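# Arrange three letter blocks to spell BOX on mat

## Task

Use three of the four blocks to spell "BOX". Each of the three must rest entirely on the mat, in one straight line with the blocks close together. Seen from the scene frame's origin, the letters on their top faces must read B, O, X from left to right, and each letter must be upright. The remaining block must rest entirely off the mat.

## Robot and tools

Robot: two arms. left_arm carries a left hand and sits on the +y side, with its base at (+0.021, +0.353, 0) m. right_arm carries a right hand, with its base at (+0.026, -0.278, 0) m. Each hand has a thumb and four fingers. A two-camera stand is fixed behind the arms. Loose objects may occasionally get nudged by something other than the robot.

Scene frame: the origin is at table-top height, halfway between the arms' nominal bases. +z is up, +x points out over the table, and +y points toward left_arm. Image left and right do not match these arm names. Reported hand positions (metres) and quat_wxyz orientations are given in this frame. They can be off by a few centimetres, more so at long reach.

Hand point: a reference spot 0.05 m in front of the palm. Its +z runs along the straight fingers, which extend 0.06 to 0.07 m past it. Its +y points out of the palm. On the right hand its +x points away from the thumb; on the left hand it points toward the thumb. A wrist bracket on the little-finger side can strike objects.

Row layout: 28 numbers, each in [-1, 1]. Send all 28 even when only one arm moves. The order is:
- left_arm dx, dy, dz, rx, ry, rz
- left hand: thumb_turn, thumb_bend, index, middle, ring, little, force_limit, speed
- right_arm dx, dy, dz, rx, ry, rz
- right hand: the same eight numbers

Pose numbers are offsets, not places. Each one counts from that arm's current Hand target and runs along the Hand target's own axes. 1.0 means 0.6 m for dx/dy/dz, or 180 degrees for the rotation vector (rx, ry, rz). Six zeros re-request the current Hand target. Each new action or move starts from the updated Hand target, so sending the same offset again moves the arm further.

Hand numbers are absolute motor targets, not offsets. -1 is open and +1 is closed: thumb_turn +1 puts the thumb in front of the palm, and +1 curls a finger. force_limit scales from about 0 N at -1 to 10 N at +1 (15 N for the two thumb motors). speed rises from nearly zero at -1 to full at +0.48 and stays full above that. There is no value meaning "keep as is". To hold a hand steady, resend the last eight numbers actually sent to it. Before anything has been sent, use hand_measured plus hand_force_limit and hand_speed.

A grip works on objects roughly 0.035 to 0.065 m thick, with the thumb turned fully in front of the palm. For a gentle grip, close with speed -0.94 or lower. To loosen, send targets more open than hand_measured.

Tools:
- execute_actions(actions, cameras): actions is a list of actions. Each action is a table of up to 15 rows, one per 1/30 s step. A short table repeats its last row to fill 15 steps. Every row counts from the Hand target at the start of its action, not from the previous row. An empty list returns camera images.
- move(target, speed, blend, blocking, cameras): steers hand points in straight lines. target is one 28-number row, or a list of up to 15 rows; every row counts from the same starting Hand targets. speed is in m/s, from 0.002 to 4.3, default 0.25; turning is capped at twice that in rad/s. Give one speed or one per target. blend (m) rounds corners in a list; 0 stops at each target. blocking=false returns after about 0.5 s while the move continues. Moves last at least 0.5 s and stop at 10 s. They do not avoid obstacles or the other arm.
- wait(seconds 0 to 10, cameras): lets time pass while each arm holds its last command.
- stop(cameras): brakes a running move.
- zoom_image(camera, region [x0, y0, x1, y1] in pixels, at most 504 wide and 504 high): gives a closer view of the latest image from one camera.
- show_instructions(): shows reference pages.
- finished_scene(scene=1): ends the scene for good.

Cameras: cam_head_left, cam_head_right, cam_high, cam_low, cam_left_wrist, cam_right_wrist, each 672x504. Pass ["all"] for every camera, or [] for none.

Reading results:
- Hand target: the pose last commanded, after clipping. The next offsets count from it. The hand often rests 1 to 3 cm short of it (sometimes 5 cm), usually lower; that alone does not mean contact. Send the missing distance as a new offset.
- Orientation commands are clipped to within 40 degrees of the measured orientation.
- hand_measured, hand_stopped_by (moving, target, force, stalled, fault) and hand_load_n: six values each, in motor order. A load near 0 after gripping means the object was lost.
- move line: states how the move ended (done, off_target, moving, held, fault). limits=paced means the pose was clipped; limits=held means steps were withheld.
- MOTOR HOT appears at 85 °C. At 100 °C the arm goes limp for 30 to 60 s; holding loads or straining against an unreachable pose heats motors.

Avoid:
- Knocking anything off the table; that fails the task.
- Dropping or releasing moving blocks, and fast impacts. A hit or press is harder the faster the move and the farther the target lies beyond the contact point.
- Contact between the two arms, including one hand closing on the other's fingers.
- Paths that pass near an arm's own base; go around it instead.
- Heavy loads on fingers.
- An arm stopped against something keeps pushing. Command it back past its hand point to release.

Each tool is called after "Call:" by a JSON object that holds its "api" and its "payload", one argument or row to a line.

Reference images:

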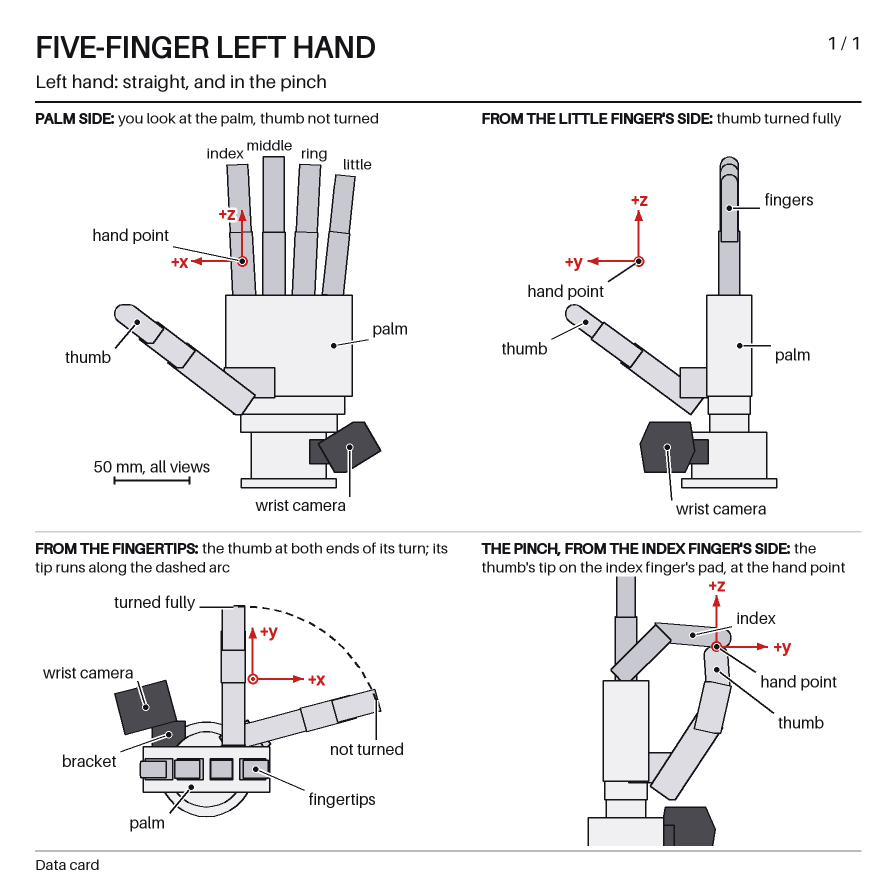

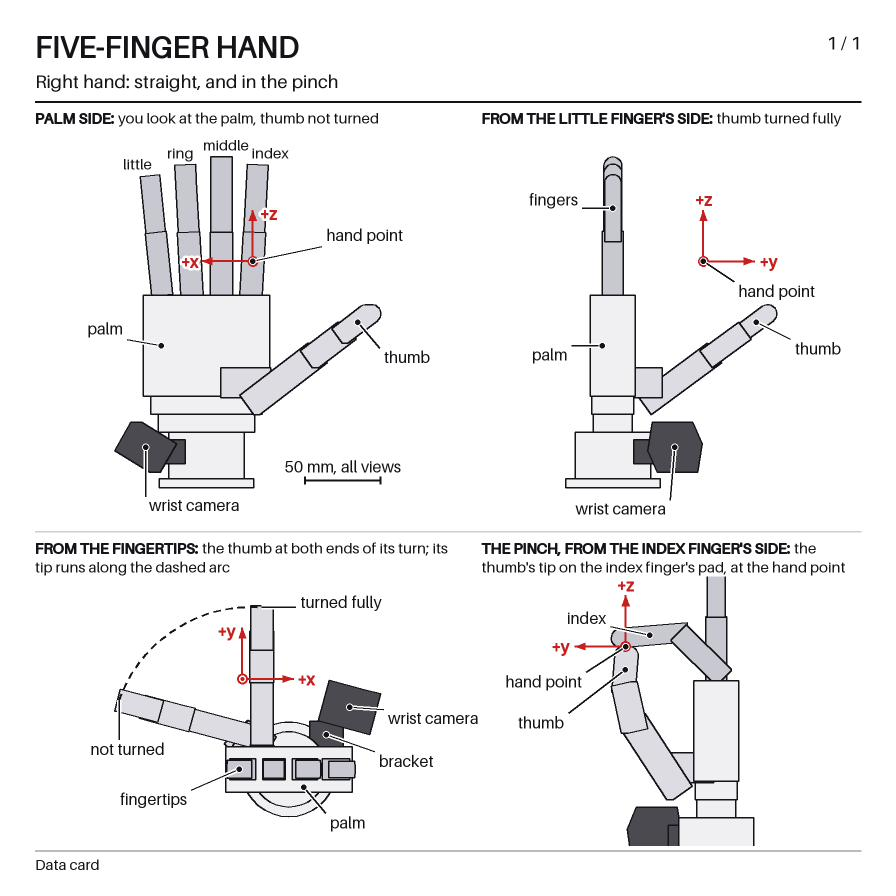

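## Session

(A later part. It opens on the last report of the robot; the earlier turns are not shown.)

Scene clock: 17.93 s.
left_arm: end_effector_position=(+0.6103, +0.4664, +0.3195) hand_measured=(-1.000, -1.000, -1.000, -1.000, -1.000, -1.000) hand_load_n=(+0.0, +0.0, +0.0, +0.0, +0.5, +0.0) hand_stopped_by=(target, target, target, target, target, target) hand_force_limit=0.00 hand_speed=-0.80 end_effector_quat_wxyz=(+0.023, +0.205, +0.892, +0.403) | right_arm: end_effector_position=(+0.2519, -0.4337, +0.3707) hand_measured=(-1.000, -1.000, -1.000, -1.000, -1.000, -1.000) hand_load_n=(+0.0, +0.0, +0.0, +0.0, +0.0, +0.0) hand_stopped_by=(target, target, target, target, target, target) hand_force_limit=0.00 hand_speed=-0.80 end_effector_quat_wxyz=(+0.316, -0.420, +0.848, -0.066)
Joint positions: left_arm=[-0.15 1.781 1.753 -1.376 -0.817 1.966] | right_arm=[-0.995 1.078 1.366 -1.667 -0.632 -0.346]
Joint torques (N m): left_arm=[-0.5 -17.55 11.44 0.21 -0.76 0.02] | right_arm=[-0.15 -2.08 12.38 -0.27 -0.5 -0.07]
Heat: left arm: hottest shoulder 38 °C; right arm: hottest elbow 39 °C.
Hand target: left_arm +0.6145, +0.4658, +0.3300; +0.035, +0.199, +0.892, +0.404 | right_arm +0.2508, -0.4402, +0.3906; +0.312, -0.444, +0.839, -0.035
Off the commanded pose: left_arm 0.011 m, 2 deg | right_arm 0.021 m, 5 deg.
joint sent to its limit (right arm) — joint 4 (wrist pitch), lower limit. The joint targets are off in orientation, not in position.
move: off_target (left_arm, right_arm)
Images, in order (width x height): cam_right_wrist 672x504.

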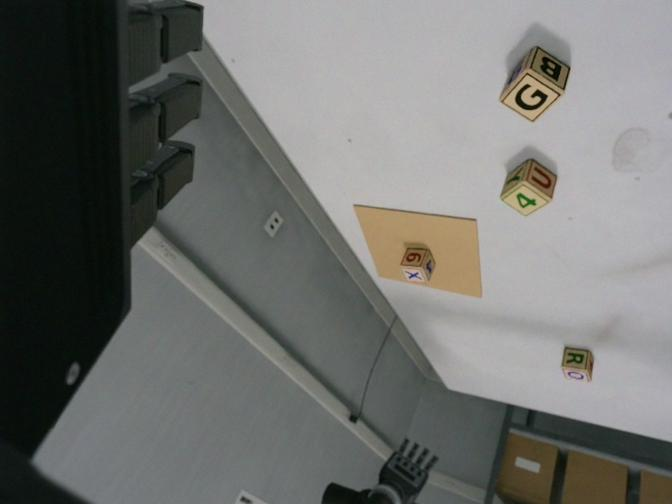

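Call:
{"api": "wait", "payload": {
  "seconds": 0,
  "cameras": ["cam_low","cam_high","cam_head_left"]
}}

Call:
{"api": "zoom_image", "payload": {
  "camera": "cam_low",
  "region": [310, 255, 350, 285]
}}

Call:
{"api": "zoom_image", "payload": {
  "camera": "cam_low",
  "region": [400, 255, 440, 285]
}}

Call:
{"api": "zoom_image", "payload": {
  "camera": "cam_high",
  "region": [440, 315, 480, 360]
}}

Call:
{"api": "zoom_image", "payload": {
  "camera": "cam_high",
  "region": [312, 238, 352, 275]
}}

Scene clock: 21.80 s.
left_arm: end_effector_position=(+0.6103, +0.4664, +0.3195) hand_measured=(-1.000, -1.000, -1.000, -1.000, -1.000, -1.000) hand_load_n=(+0.0, +0.0, +0.0, +0.0, +0.0, +0.0) hand_stopped_by=(target, target, target, target, target, target) hand_force_limit=0.00 hand_speed=-0.80 end_effector_quat_wxyz=(+0.023, +0.205, +0.892, +0.403) | right_arm: end_effector_position=(+0.2518, -0.4337, +0.3706) hand_measured=(-1.000, -1.000, -1.000, -1.000, -1.000, -1.000) hand_load_n=(+0.0, +0.0, +0.0, +0.0, -0.5, +0.0) hand_stopped_by=(target, target, target, target, target, target) hand_force_limit=0.00 hand_speed=-0.80 end_effector_quat_wxyz=(+0.316, -0.420, +0.848, -0.066)
Joint positions: left_arm=[-0.15 1.781 1.753 -1.376 -0.817 1.966] | right_arm=[-0.995 1.078 1.366 -1.667 -0.632 -0.346]
Joint torques (N m): left_arm=[-0.56 -17.55 11.44 0.2 -0.76 0.01] | right_arm=[0.09 -2.78 12.59 -0.27 -0.49 -0.09]
Heat: left arm: hottest shoulder 38 °C; right arm: hottest elbow 39 °C.
Hand target: left_arm +0.6145, +0.4658, +0.3300; +0.035, +0.199, +0.892, +0.404 | right_arm +0.2509, -0.4402, +0.3907; +0.312, -0.443, +0.840, -0.035
Off the commanded pose: left_arm 0.011 m, 2 deg | right_arm 0.021 m, 5 deg.
Images, in order (width x height): cam_head_left 672x504, cam_high 672x504, cam_low 672x504.

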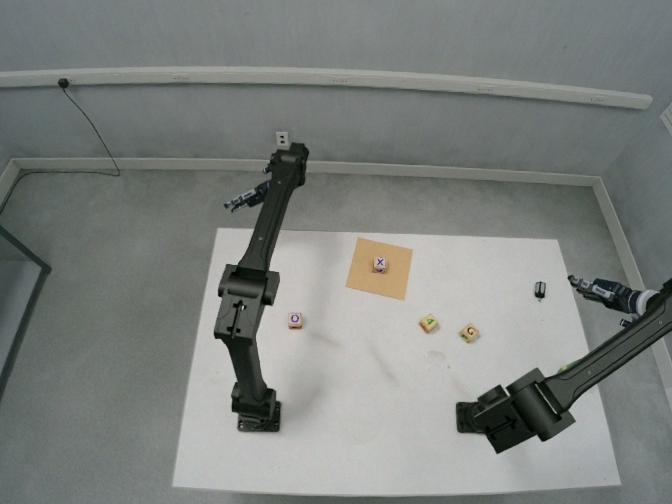

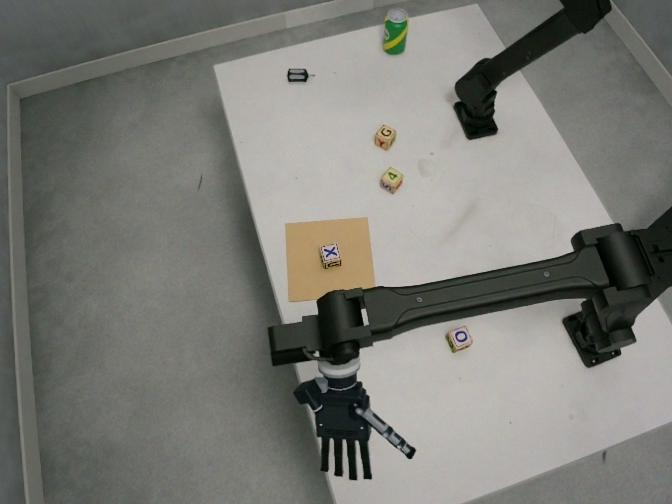

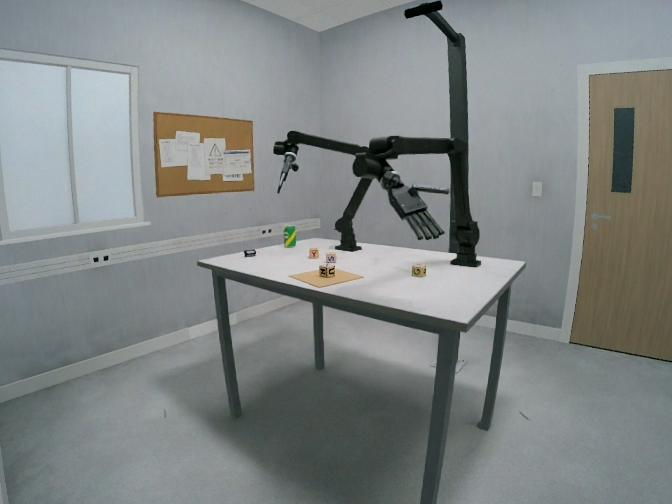

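Scaled by 12.600.

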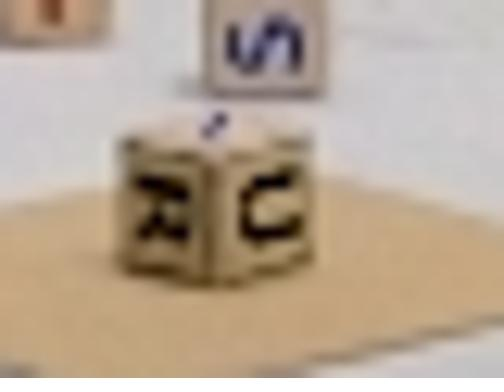

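Scaled by 12.600.

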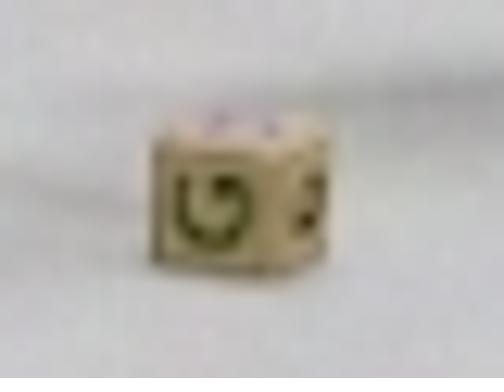

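Scaled by 11.200.

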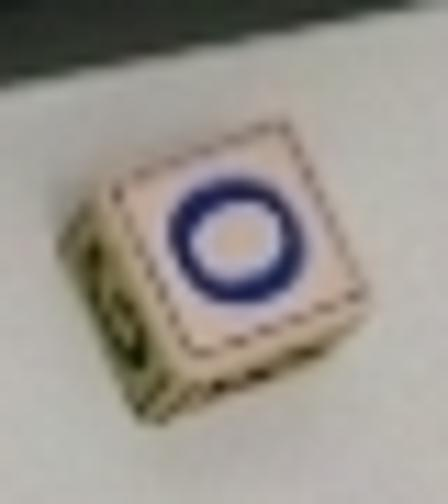

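Scaled by 12.600.

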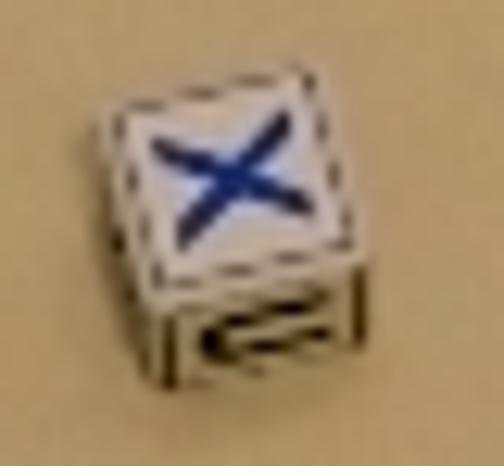

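Call:
{"api": "move", "payload": {
  "target": [0,0,0,0,0,0,-1,-1,-1,-1,-1,-1,0,-0.8,-0.357,0.263,0.464,0.105,0.038,-0.220,-1,-1,-1,-1,-1,-1,0,-0.8],
  "speed": 0.3,
  "cameras": ["cam_right_wrist","cam_head_right"]
}}

Scene clock: 24.93 s.
left_arm: end_effector_position=(+0.6103, +0.4664, +0.3195) hand_measured=(-1.000, -1.000, -1.000, -1.000, -1.000, -1.000) hand_load_n=(+0.0, +0.0, +0.0, +0.0, +0.0, +0.0) hand_stopped_by=(target, target, target, target, target, target) hand_force_limit=0.00 hand_speed=-0.80 end_effector_quat_wxyz=(+0.023, +0.205, +0.892, +0.403) | right_arm: end_effector_position=(+0.3726, -0.1266, +0.2110) hand_measured=(-1.000, -1.000, -1.000, -1.000, -1.000, -1.000) hand_load_n=(-0.5, +0.0, +0.0, +0.0, +0.0, +0.0) hand_stopped_by=(target, target, target, target, target, target) hand_force_limit=0.00 hand_speed=-0.80 end_effector_quat_wxyz=(-0.285, +0.649, -0.640, +0.296)
Joint positions: left_arm=[-0.15 1.781 1.753 -1.376 -0.817 1.966] | right_arm=[0.542 0.895 0.815 -0.705 0.358 0.311]
Joint torques (N m): left_arm=[-0.5 -17.55 11.41 0.18 -0.76 0.01] | right_arm=[1.32 0.09 10.15 1.68 0.25 0.2]
Motor temperatures (°C): left_arm=[32 39 34 33 27 28] | right_arm=[32 32 40 30 28 28]
Heat: left arm: hottest shoulder 39 °C; right arm: hottest elbow 40 °C.
Hand target: left_arm +0.6145, +0.4658, +0.3300; +0.035, +0.199, +0.892, +0.404 | right_arm +0.3796, -0.1201, +0.2197; -0.300, +0.641, -0.640, +0.299
Off the commanded pose: left_arm 0.011 m, 2 deg | right_arm 0.013 m, 2 deg.
move: off_target (left_arm, right_arm)
Images, in order (width x height): cam_head_right 672x504, cam_right_wrist 672x504.

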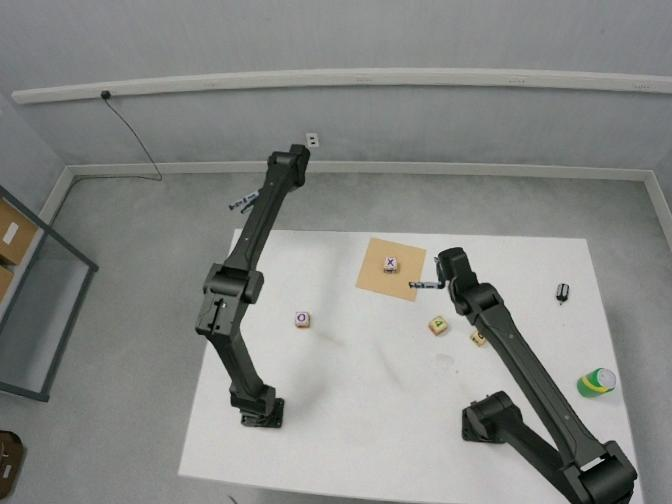

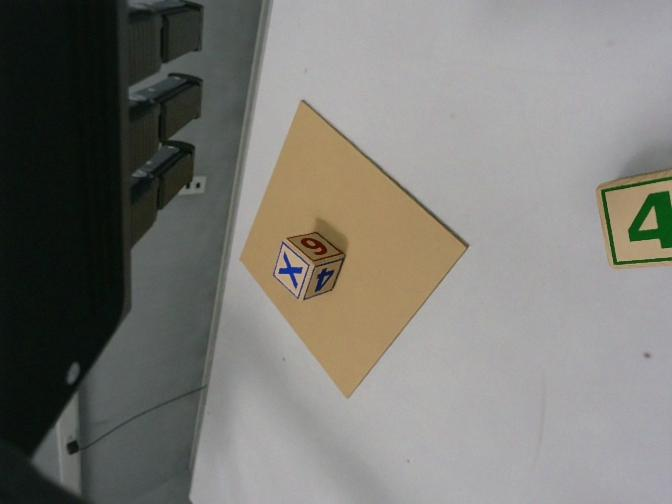

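Call:
{"api": "zoom_image", "payload": {
  "camera": "cam_right_wrist",
  "region": [260, 220, 360, 310]
}}

Scaled by 5.040.

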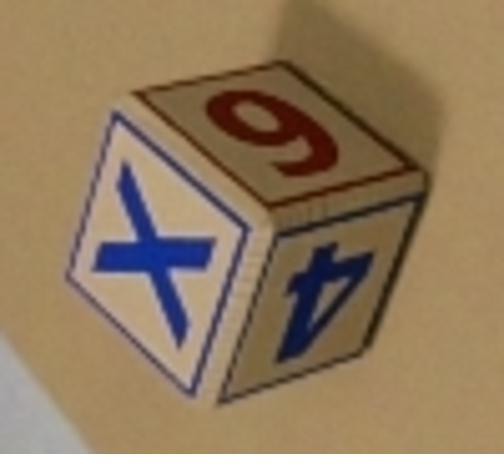

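Call:
{"api": "move", "payload": {
  "target": [0.463,-0.384,-0.179,0.369,-0.037,-0.690,-1,-1,-1,-1,-1,-1,0,-0.8,0,0,0,0,0,0,-1,-1,-1,-1,-1,-1,0,-0.8],
  "speed": 0.3,
  "cameras": ["cam_left_wrist","cam_head_left"]
}}

Scene clock: 31.90 s.
left_arm: end_effector_position=(+0.2572, +0.3573, +0.2578) hand_measured=(-1.000, -1.000, -1.000, -1.000, -1.000, -1.000) hand_load_n=(+0.0, +0.0, +0.0, +0.0, +0.0, +0.0) hand_stopped_by=(target, target, target, target, target, target) hand_force_limit=0.00 hand_speed=-0.80 end_effector_quat_wxyz=(-0.291, +0.638, -0.649, +0.294) | right_arm: end_effector_position=(+0.3726, -0.1265, +0.2110) hand_measured=(-1.000, -1.000, -1.000, -1.000, -1.000, -1.000) hand_load_n=(+0.0, +0.0, +0.0, +0.0, +0.0, +0.0) hand_stopped_by=(target, target, target, target, target, target) hand_force_limit=0.00 hand_speed=-0.80 end_effector_quat_wxyz=(-0.285, +0.649, -0.640, +0.296)
Joint positions: left_arm=[0.253 0.476 0.785 -1.048 0.217 0.195] | right_arm=[0.542 0.895 0.815 -0.705 0.358 0.312]
Joint torques (N m): left_arm=[0.32 0.62 9.91 1.83 0.23 -0.04] | right_arm=[1.49 -0.62 10.19 1.69 0.24 0.14]
Heat: left arm: hottest shoulder 39 °C; right arm: hottest elbow 40 °C.
Hand target: left_arm +0.2601, +0.3596, +0.2602; -0.298, +0.641, -0.641, +0.299 | right_arm +0.3796, -0.1200, +0.2197; -0.300, +0.641, -0.640, +0.298
Off the commanded pose: left_arm 0.004 m, 1 deg | right_arm 0.013 m, 2 deg.
move: off_target (right_arm)
Images, in order (width x height): cam_head_left 672x504, cam_left_wrist 672x504.

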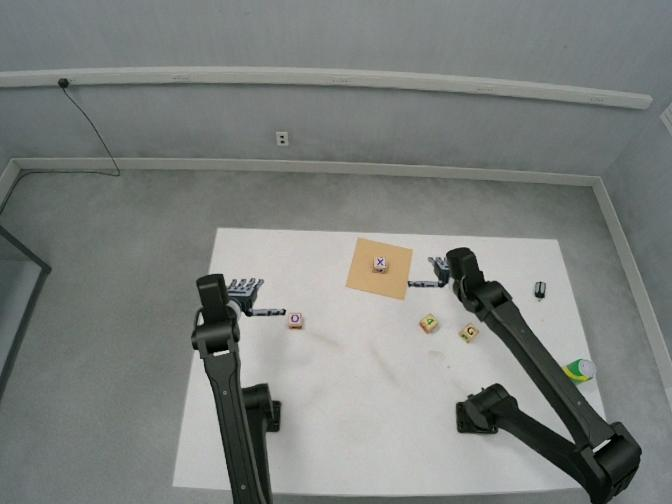

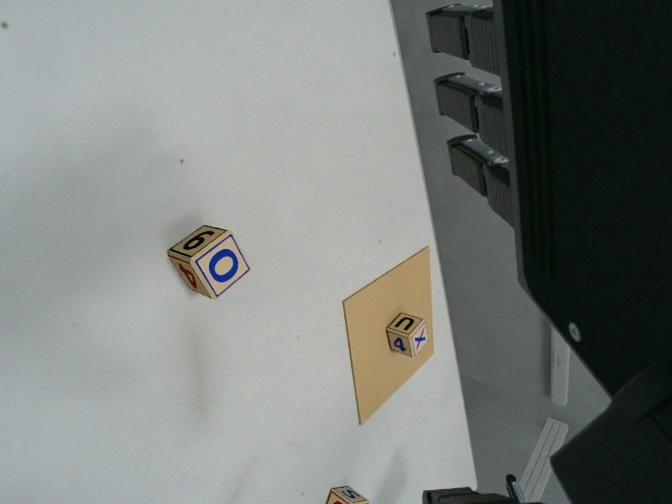

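Call:
{"api": "zoom_image", "payload": {
  "camera": "cam_left_wrist",
  "region": [155, 210, 265, 310]
}}

Call:
{"api": "zoom_image", "payload": {
  "camera": "cam_left_wrist",
  "region": [370, 300, 440, 370]
}}

Call:
{"api": "zoom_image", "payload": {
  "camera": "cam_left_wrist",
  "region": [310, 460, 390, 504]
}}

Scaled by 4.582.

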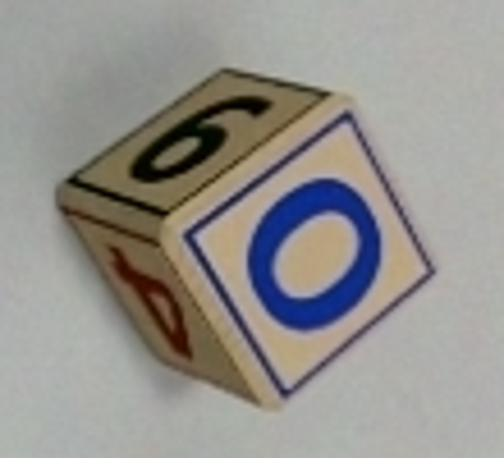

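Scaled by 7.200.

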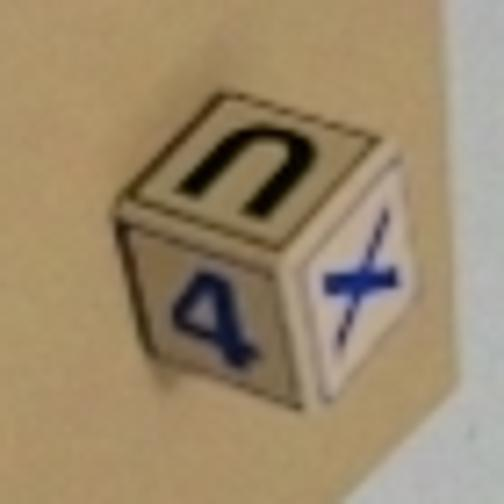

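Scaled by 6.300.

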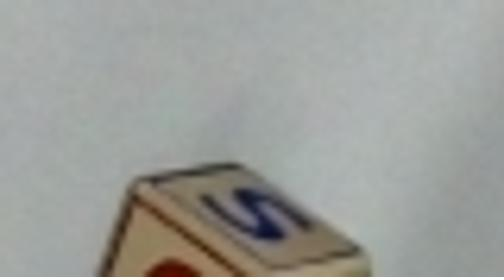

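Call:
{"api": "wait", "payload": {
  "seconds": 0,
  "cameras": ["cam_low","cam_high"]
}}

Call:
{"api": "zoom_image", "payload": {
  "camera": "cam_low",
  "region": [410, 262, 430, 277]
}}

Call:
{"api": "zoom_image", "payload": {
  "camera": "cam_low",
  "region": [316, 260, 340, 280]
}}

Call:
{"api": "zoom_image", "payload": {
  "camera": "cam_high",
  "region": [440, 320, 476, 356]
}}

Scene clock: 34.43 s.
left_arm: end_effector_position=(+0.2573, +0.3573, +0.2578) hand_measured=(-1.000, -1.000, -1.000, -1.000, -1.000, -1.000) hand_load_n=(+0.0, +0.0, +0.0, +0.0, +0.0, +0.0) hand_stopped_by=(target, target, target, target, target, target) hand_force_limit=0.00 hand_speed=-0.80 end_effector_quat_wxyz=(-0.291, +0.639, -0.649, +0.295) | right_arm: end_effector_position=(+0.3726, -0.1265, +0.2110) hand_measured=(-1.000, -1.000, -1.000, -1.000, -1.000, -1.000) hand_load_n=(+0.0, +0.0, +0.0, +0.0, +0.0, +0.0) hand_stopped_by=(target, target, target, target, target, target) hand_force_limit=0.00 hand_speed=-0.80 end_effector_quat_wxyz=(-0.285, +0.649, -0.640, +0.296)
Joint positions: left_arm=[0.253 0.476 0.785 -1.048 0.217 0.195] | right_arm=[0.542 0.895 0.815 -0.705 0.358 0.312]
Joint torques (N m): left_arm=[0.32 0.67 9.88 1.84 0.22 -0.07] | right_arm=[1.67 -1.08 10.21 1.76 0.26 0.16]
Heat: left arm: hottest shoulder 39 °C; right arm: hottest elbow 40 °C.
Hand target: left_arm +0.2600, +0.3596, +0.2602; -0.298, +0.641, -0.641, +0.299 | right_arm +0.3796, -0.1200, +0.2197; -0.300, +0.641, -0.640, +0.298
Off the commanded pose: left_arm 0.004 m, 1 deg | right_arm 0.013 m, 2 deg.
Images, in order (width x height): cam_high 672x504, cam_low 672x504.

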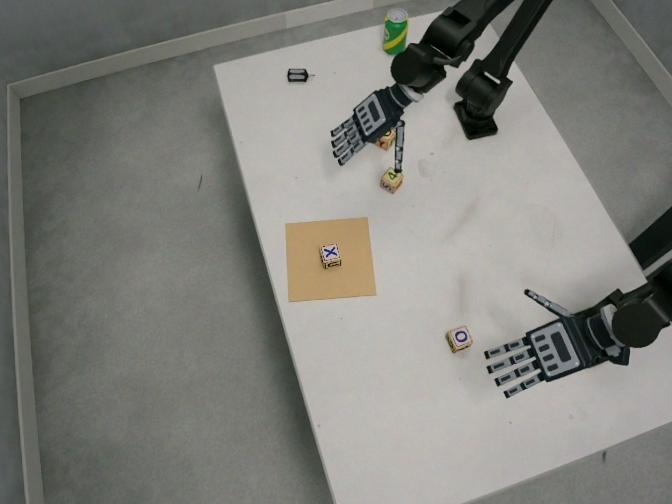

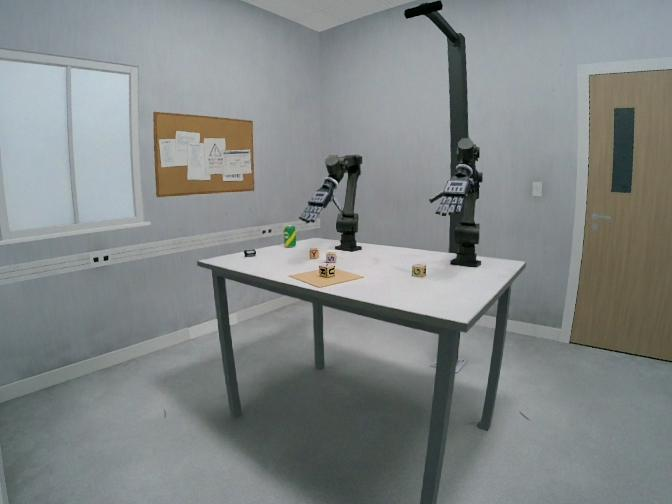

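Scaled by 25.200.

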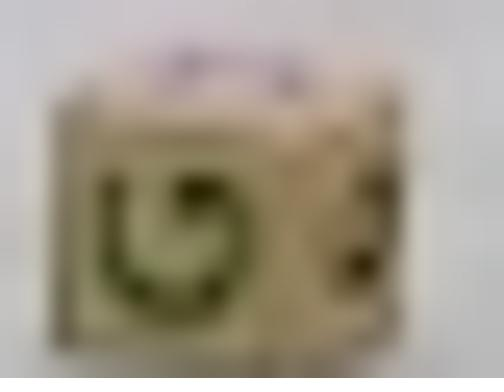

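Scaled by 21.000.

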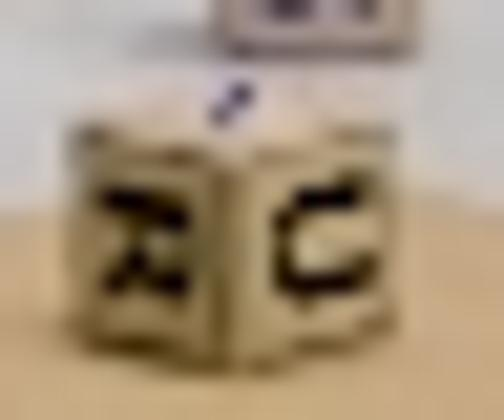

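Scaled by 14.000.

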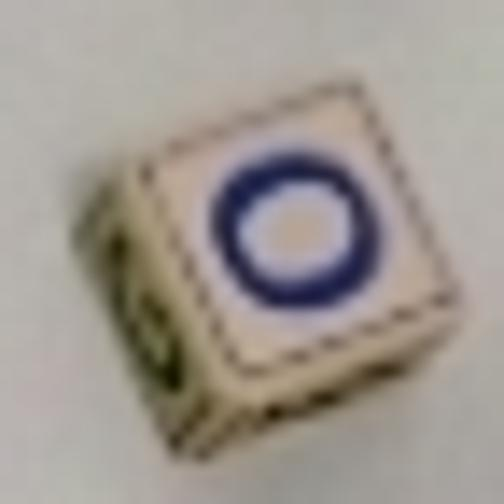

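Call:
{"api": "wait", "payload": {
  "seconds": 0,
  "cameras": ["cam_right_wrist"]
}}

Call:
{"api": "zoom_image", "payload": {
  "camera": "cam_right_wrist",
  "region": [268, 230, 318, 305]
}}

Scene clock: 35.40 s.
left_arm: end_effector_position=(+0.2573, +0.3573, +0.2578) hand_measured=(-1.000, -1.000, -1.000, -1.000, -1.000, -1.000) hand_load_n=(+0.0, +0.0, +0.0, +0.0, +0.0, +0.0) hand_stopped_by=(target, target, target, target, target, target) hand_force_limit=0.00 hand_speed=-0.80 end_effector_quat_wxyz=(-0.291, +0.639, -0.649, +0.295) | right_arm: end_effector_position=(+0.3726, -0.1265, +0.2110) hand_measured=(-1.000, -1.000, -1.000, -1.000, -1.000, -1.000) hand_load_n=(+0.0, +0.0, +0.0, -0.5, -0.5, +0.0) hand_stopped_by=(target, target, target, target, target, target) hand_force_limit=0.00 hand_speed=-0.80 end_effector_quat_wxyz=(-0.285, +0.649, -0.640, +0.296)
Joint positions: left_arm=[0.253 0.476 0.785 -1.048 0.217 0.195] | right_arm=[0.542 0.895 0.815 -0.705 0.358 0.312]
Joint torques (N m): left_arm=[0.38 0.62 9.88 1.83 0.23 -0.08] | right_arm=[1.26 -0.62 10.14 1.91 0.2 0.18]
Heat: left arm: hottest shoulder 39 °C; right arm: hottest elbow 40 °C.
Hand target: left_arm +0.2600, +0.3596, +0.2602; -0.298, +0.641, -0.641, +0.299 | right_arm +0.3796, -0.1200, +0.2197; -0.300, +0.641, -0.640, +0.298
Off the commanded pose: left_arm 0.004 m, 1 deg | right_arm 0.013 m, 2 deg.
Images, in order (width x height): cam_right_wrist 672x504.

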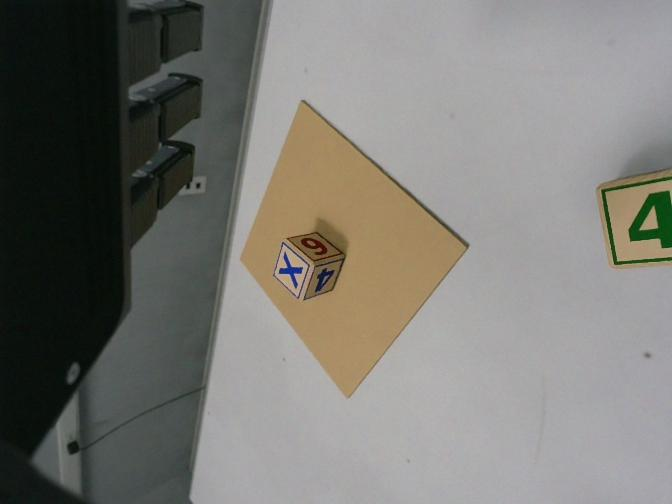

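Scaled by 6.720.

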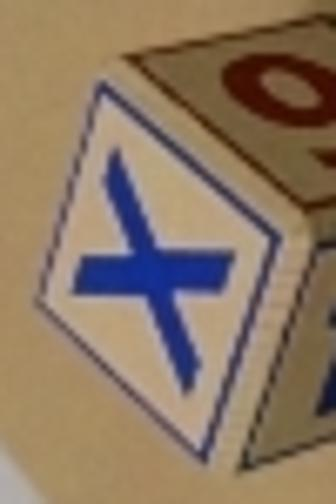

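Call:
{"api": "wait", "payload": {
  "seconds": 0,
  "cameras": ["cam_left_wrist"]
}}

Call:
{"api": "zoom_image", "payload": {
  "camera": "cam_left_wrist",
  "region": [190, 225, 255, 305]
}}

Scene clock: 35.97 s.
left_arm: end_effector_position=(+0.2573, +0.3573, +0.2578) hand_measured=(-1.000, -1.000, -1.000, -1.000, -1.000, -1.000) hand_load_n=(-0.5, +0.0, +0.0, +0.0, +0.0, +0.0) hand_stopped_by=(target, target, target, target, target, target) hand_force_limit=0.00 hand_speed=-0.80 end_effector_quat_wxyz=(-0.291, +0.639, -0.649, +0.295) | right_arm: end_effector_position=(+0.3726, -0.1265, +0.2110) hand_measured=(-1.000, -1.000, -1.000, -1.000, -1.000, -1.000) hand_load_n=(+0.0, +0.0, +0.0, +0.0, +0.0, +0.0) hand_stopped_by=(target, target, target, target, target, target) hand_force_limit=0.00 hand_speed=-0.80 end_effector_quat_wxyz=(-0.285, +0.649, -0.640, +0.296)
Joint positions: left_arm=[0.253 0.476 0.785 -1.048 0.217 0.195] | right_arm=[0.542 0.895 0.815 -0.705 0.358 0.312]
Joint torques (N m): left_arm=[0.32 0.67 9.88 1.81 0.22 -0.07] | right_arm=[1.08 -0.09 10.17 1.63 0.3 0.11]
Heat: left arm: hottest shoulder 39 °C; right arm: hottest elbow 40 °C.
Hand target: left_arm +0.2600, +0.3596, +0.2602; -0.298, +0.641, -0.641, +0.299 | right_arm +0.3796, -0.1200, +0.2197; -0.300, +0.641, -0.640, +0.298
Off the commanded pose: left_arm 0.004 m, 1 deg | right_arm 0.013 m, 2 deg.
Images, in order (width x height): cam_left_wrist 672x504.

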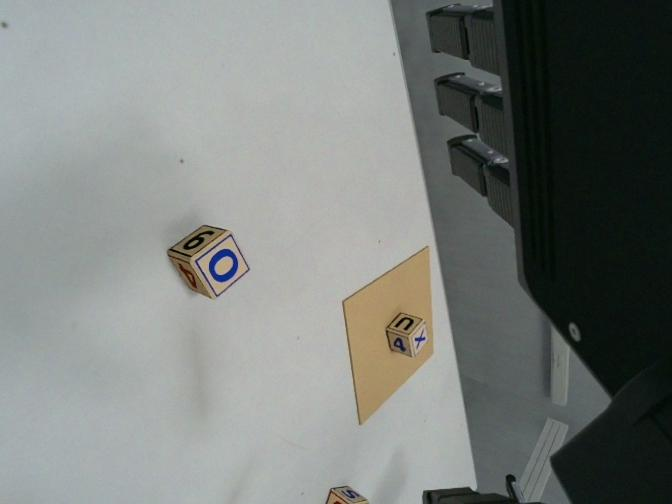

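Scaled by 6.300.

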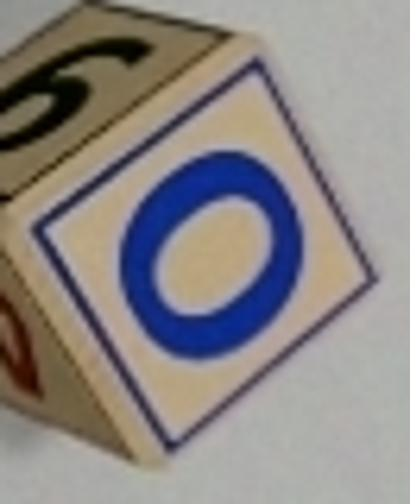

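Call:
{"api": "move", "payload": {
  "target": [0,0,0,0,0,0,-1,-1,-1,-1,-1,-1,0,-0.8,0,0,0,0,0,0,1,-1,-0.5,-0.5,-1,-1,-0.5,0],
  "cameras": ["cam_right_wrist","cam_head_left","cam_high","cam_low"]
}}

Scene clock: 38.60 s.
left_arm: end_effector_position=(+0.2573, +0.3573, +0.2579) hand_measured=(-1.000, -1.000, -1.000, -1.000, -1.000, -1.000) hand_load_n=(+0.0, +0.0, +0.0, +0.0, +0.0, +0.0) hand_stopped_by=(target, target, target, target, target, target) hand_force_limit=0.00 hand_speed=-0.80 end_effector_quat_wxyz=(-0.291, +0.639, -0.649, +0.295) | right_arm: end_effector_position=(+0.3728, -0.1264, +0.2112) hand_measured=(+1.000, -1.000, -0.500, -0.500, -1.000, -1.000) hand_load_n=(+0.0, +0.0, +0.0, +0.0, +0.0, +0.0) hand_stopped_by=(target, target, target, target, target, target) hand_force_limit=-0.50 hand_speed=0.00 end_effector_quat_wxyz=(-0.285, +0.648, -0.641, +0.296)
Joint positions: left_arm=[0.253 0.476 0.785 -1.048 0.217 0.195] | right_arm=[0.542 0.895 0.815 -0.704 0.358 0.313]
Joint torques (N m): left_arm=[0.26 0.62 9.89 1.83 0.22 -0.08] | right_arm=[1.38 -0.67 10.1 2.11 0.24 0.13]
Heat: left arm: hottest shoulder 38 °C; right arm: hottest elbow 41 °C.
Hand target: left_arm +0.2600, +0.3596, +0.2602; -0.298, +0.641, -0.641, +0.299 | right_arm +0.3796, -0.1200, +0.2198; -0.300, +0.641, -0.640, +0.298
Off the commanded pose: left_arm 0.004 m, 1 deg | right_arm 0.013 m, 2 deg.
move: off_target (right_arm)
Images, in order (width x height): cam_head_left 672x504, cam_high 672x504, cam_low 672x504, cam_right_wrist 672x504.

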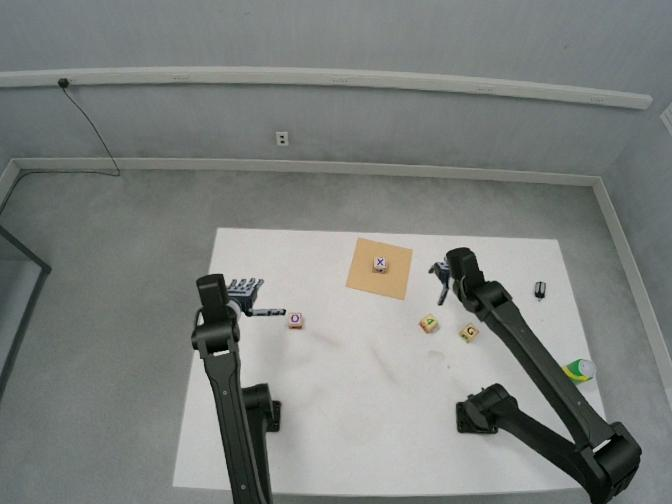

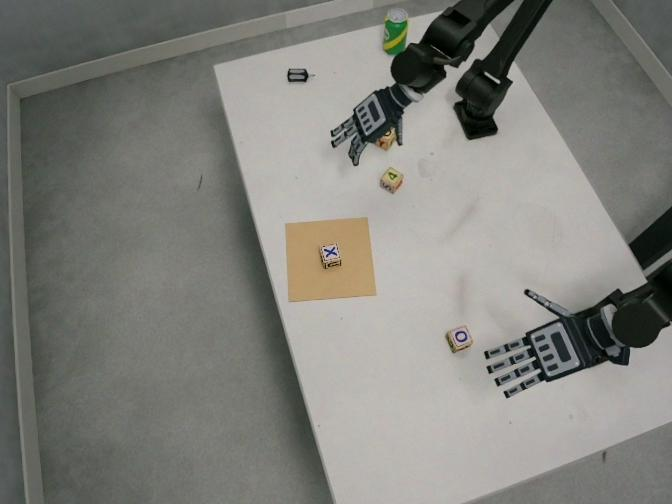

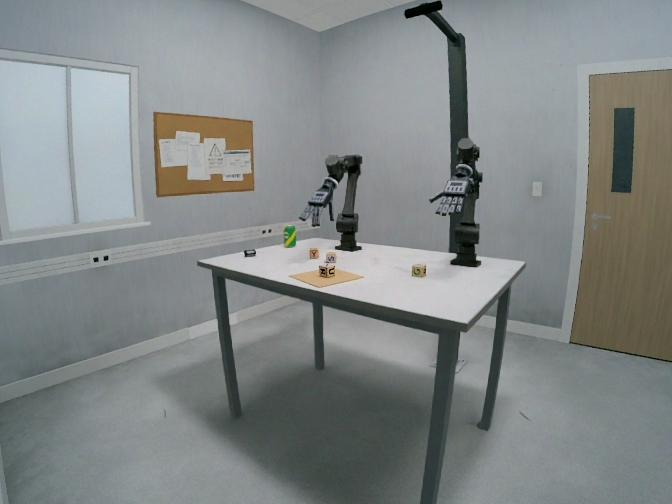

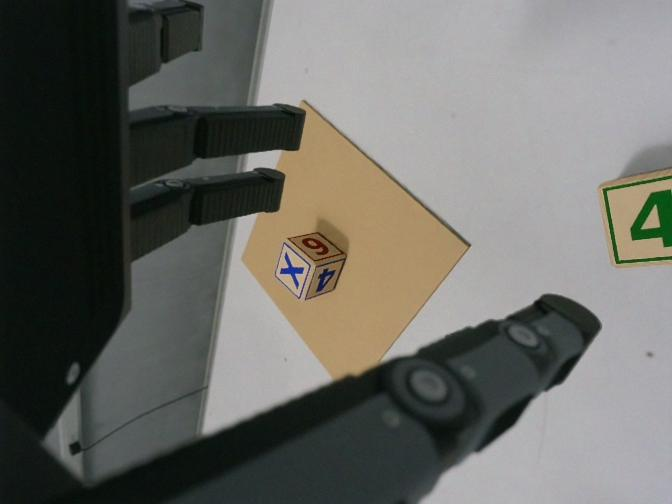

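Call:
{"api": "zoom_image", "payload": {
  "camera": "cam_head_left",
  "region": [336, 226, 426, 310]
}}

Call:
{"api": "zoom_image", "payload": {
  "camera": "cam_head_left",
  "region": [446, 376, 516, 446]
}}

Call:
{"api": "zoom_image", "payload": {
  "camera": "cam_head_left",
  "region": [226, 376, 296, 446]
}}

Scaled by 5.600.

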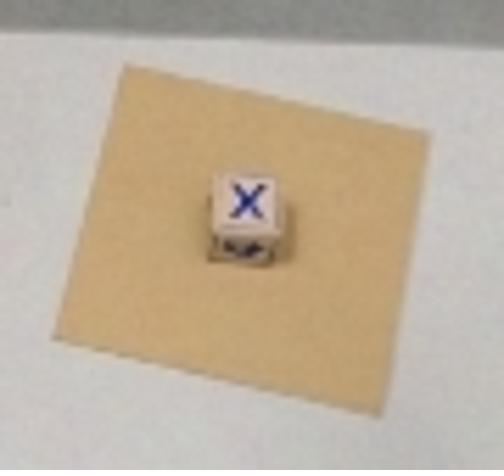

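Scaled by 7.200.

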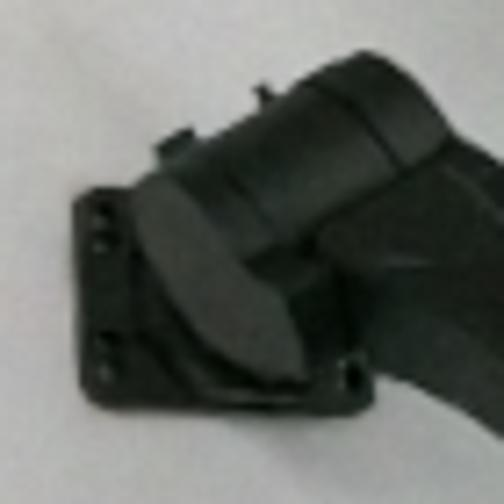

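Scaled by 7.200.

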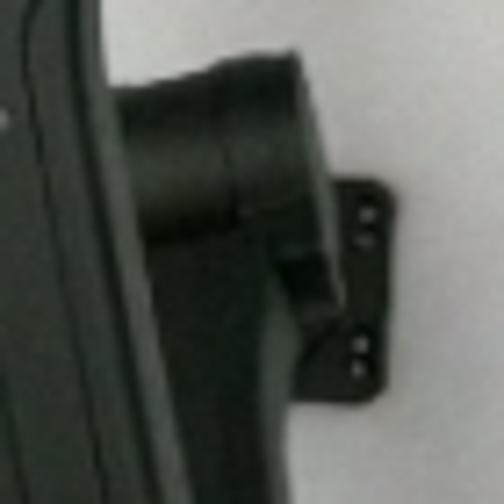

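Call:
{"api": "zoom_image", "payload": {
  "camera": "cam_head_left",
  "region": [416, 240, 496, 320]
}}

Call:
{"api": "zoom_image", "payload": {
  "camera": "cam_high",
  "region": [320, 70, 440, 190]
}}

Scaled by 6.300.

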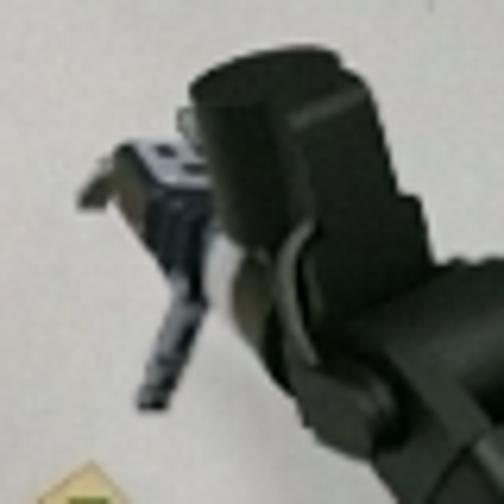

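Scaled by 4.200.

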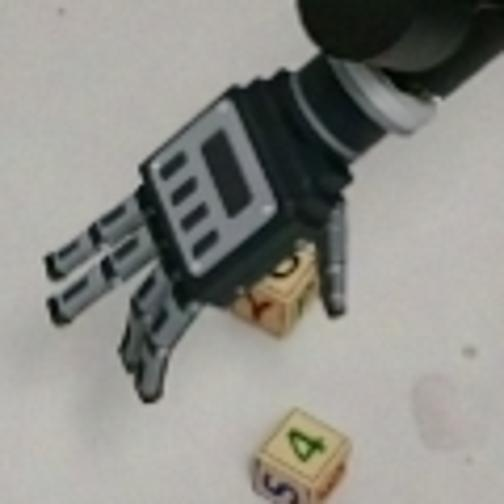

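Call:
{"api": "move", "payload": {
  "target": [-0.177,-0.469,0.378,-0.369,0.037,0.690,-1,-1,-1,-1,-1,-1,0,-0.8,0.230,0.188,-0.043,0.028,0.163,0.219,1,-1,-0.5,-0.5,-1,-1,-0.5,0],
  "speed": 0.3,
  "cameras": ["cam_right_wrist","cam_head_left","cam_high","cam_low"]
}}

Scene clock: 54.63 s.
left_arm: end_effector_position=(+0.6002, +0.4694, +0.3135) hand_measured=(-1.000, -1.000, -1.000, -1.000, -1.000, -1.000) hand_load_n=(+0.0, +0.0, +0.0, +0.0, +0.0, +0.0) hand_stopped_by=(target, target, target, target, target, target) hand_force_limit=0.00 hand_speed=-0.80 end_effector_quat_wxyz=(+0.012, +0.204, +0.893, +0.401) | right_arm: end_effector_position=(+0.2893, -0.2547, +0.1496) hand_measured=(+1.000, -1.000, -0.500, -0.500, -1.000, -1.000) hand_load_n=(+0.0, +0.0, +0.0, +0.0, +0.0, +0.0) hand_stopped_by=(target, target, target, target, target, target) hand_force_limit=-0.50 hand_speed=0.00 end_effector_quat_wxyz=(+0.242, -0.290, +0.854, -0.357)
Joint positions: left_arm=[-0.147 1.768 1.721 -1.385 -0.817 1.956] | right_arm=[0.469 0.539 0.513 -0.993 0.74 1.099]
Joint torques (N m): left_arm=[-0.91 -16.32 13.87 0.49 -0.78 0.09] | right_arm=[0.09 3.25 9.02 0.18 0.54 0.13]
Heat: left arm: hottest shoulder 38 °C; right arm: hottest elbow 41 °C.
Hand target: left_arm +0.6148, +0.4657, +0.3297; +0.035, +0.199, +0.892, +0.404 | right_arm +0.2877, -0.2582, +0.1499; +0.240, -0.282, +0.857, -0.358
Off the commanded pose: left_arm 0.022 m, 3 deg | right_arm 0.004 m, 1 deg.
move: off_target (left_arm)
Images, in order (width x height): cam_head_left 672x504, cam_high 672x504, cam_low 672x504, cam_right_wrist 672x504.

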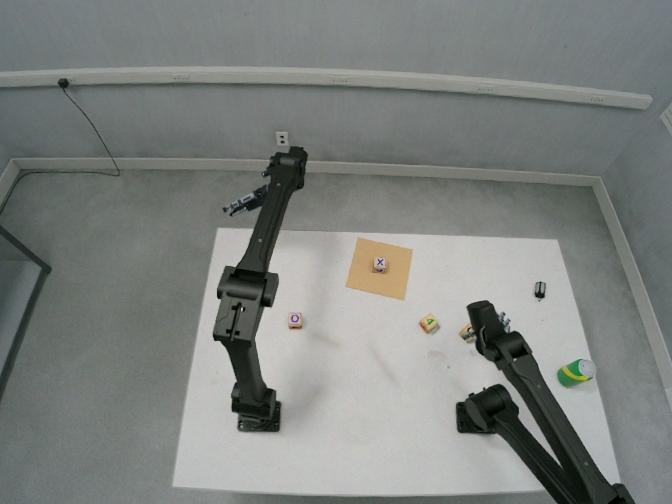

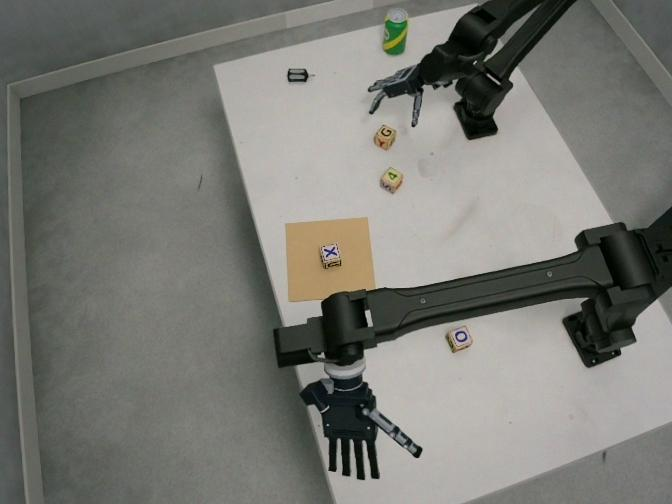

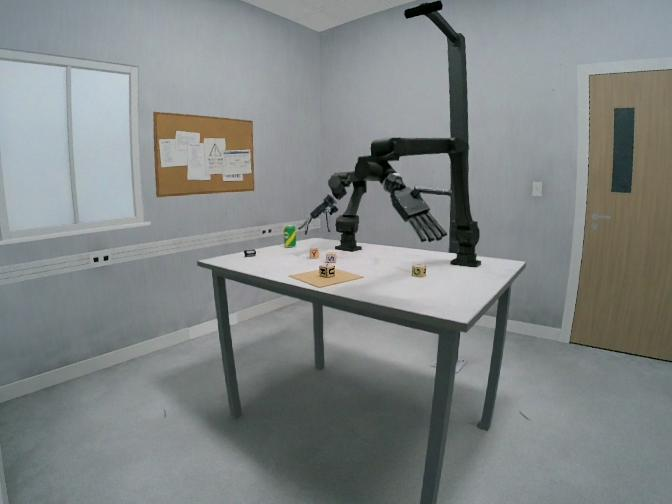

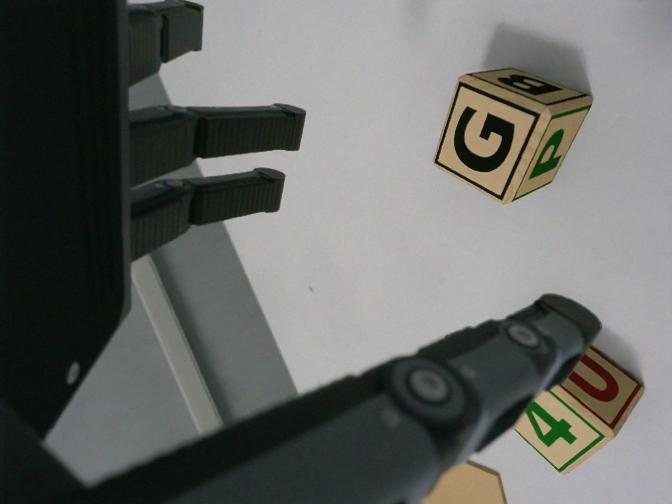

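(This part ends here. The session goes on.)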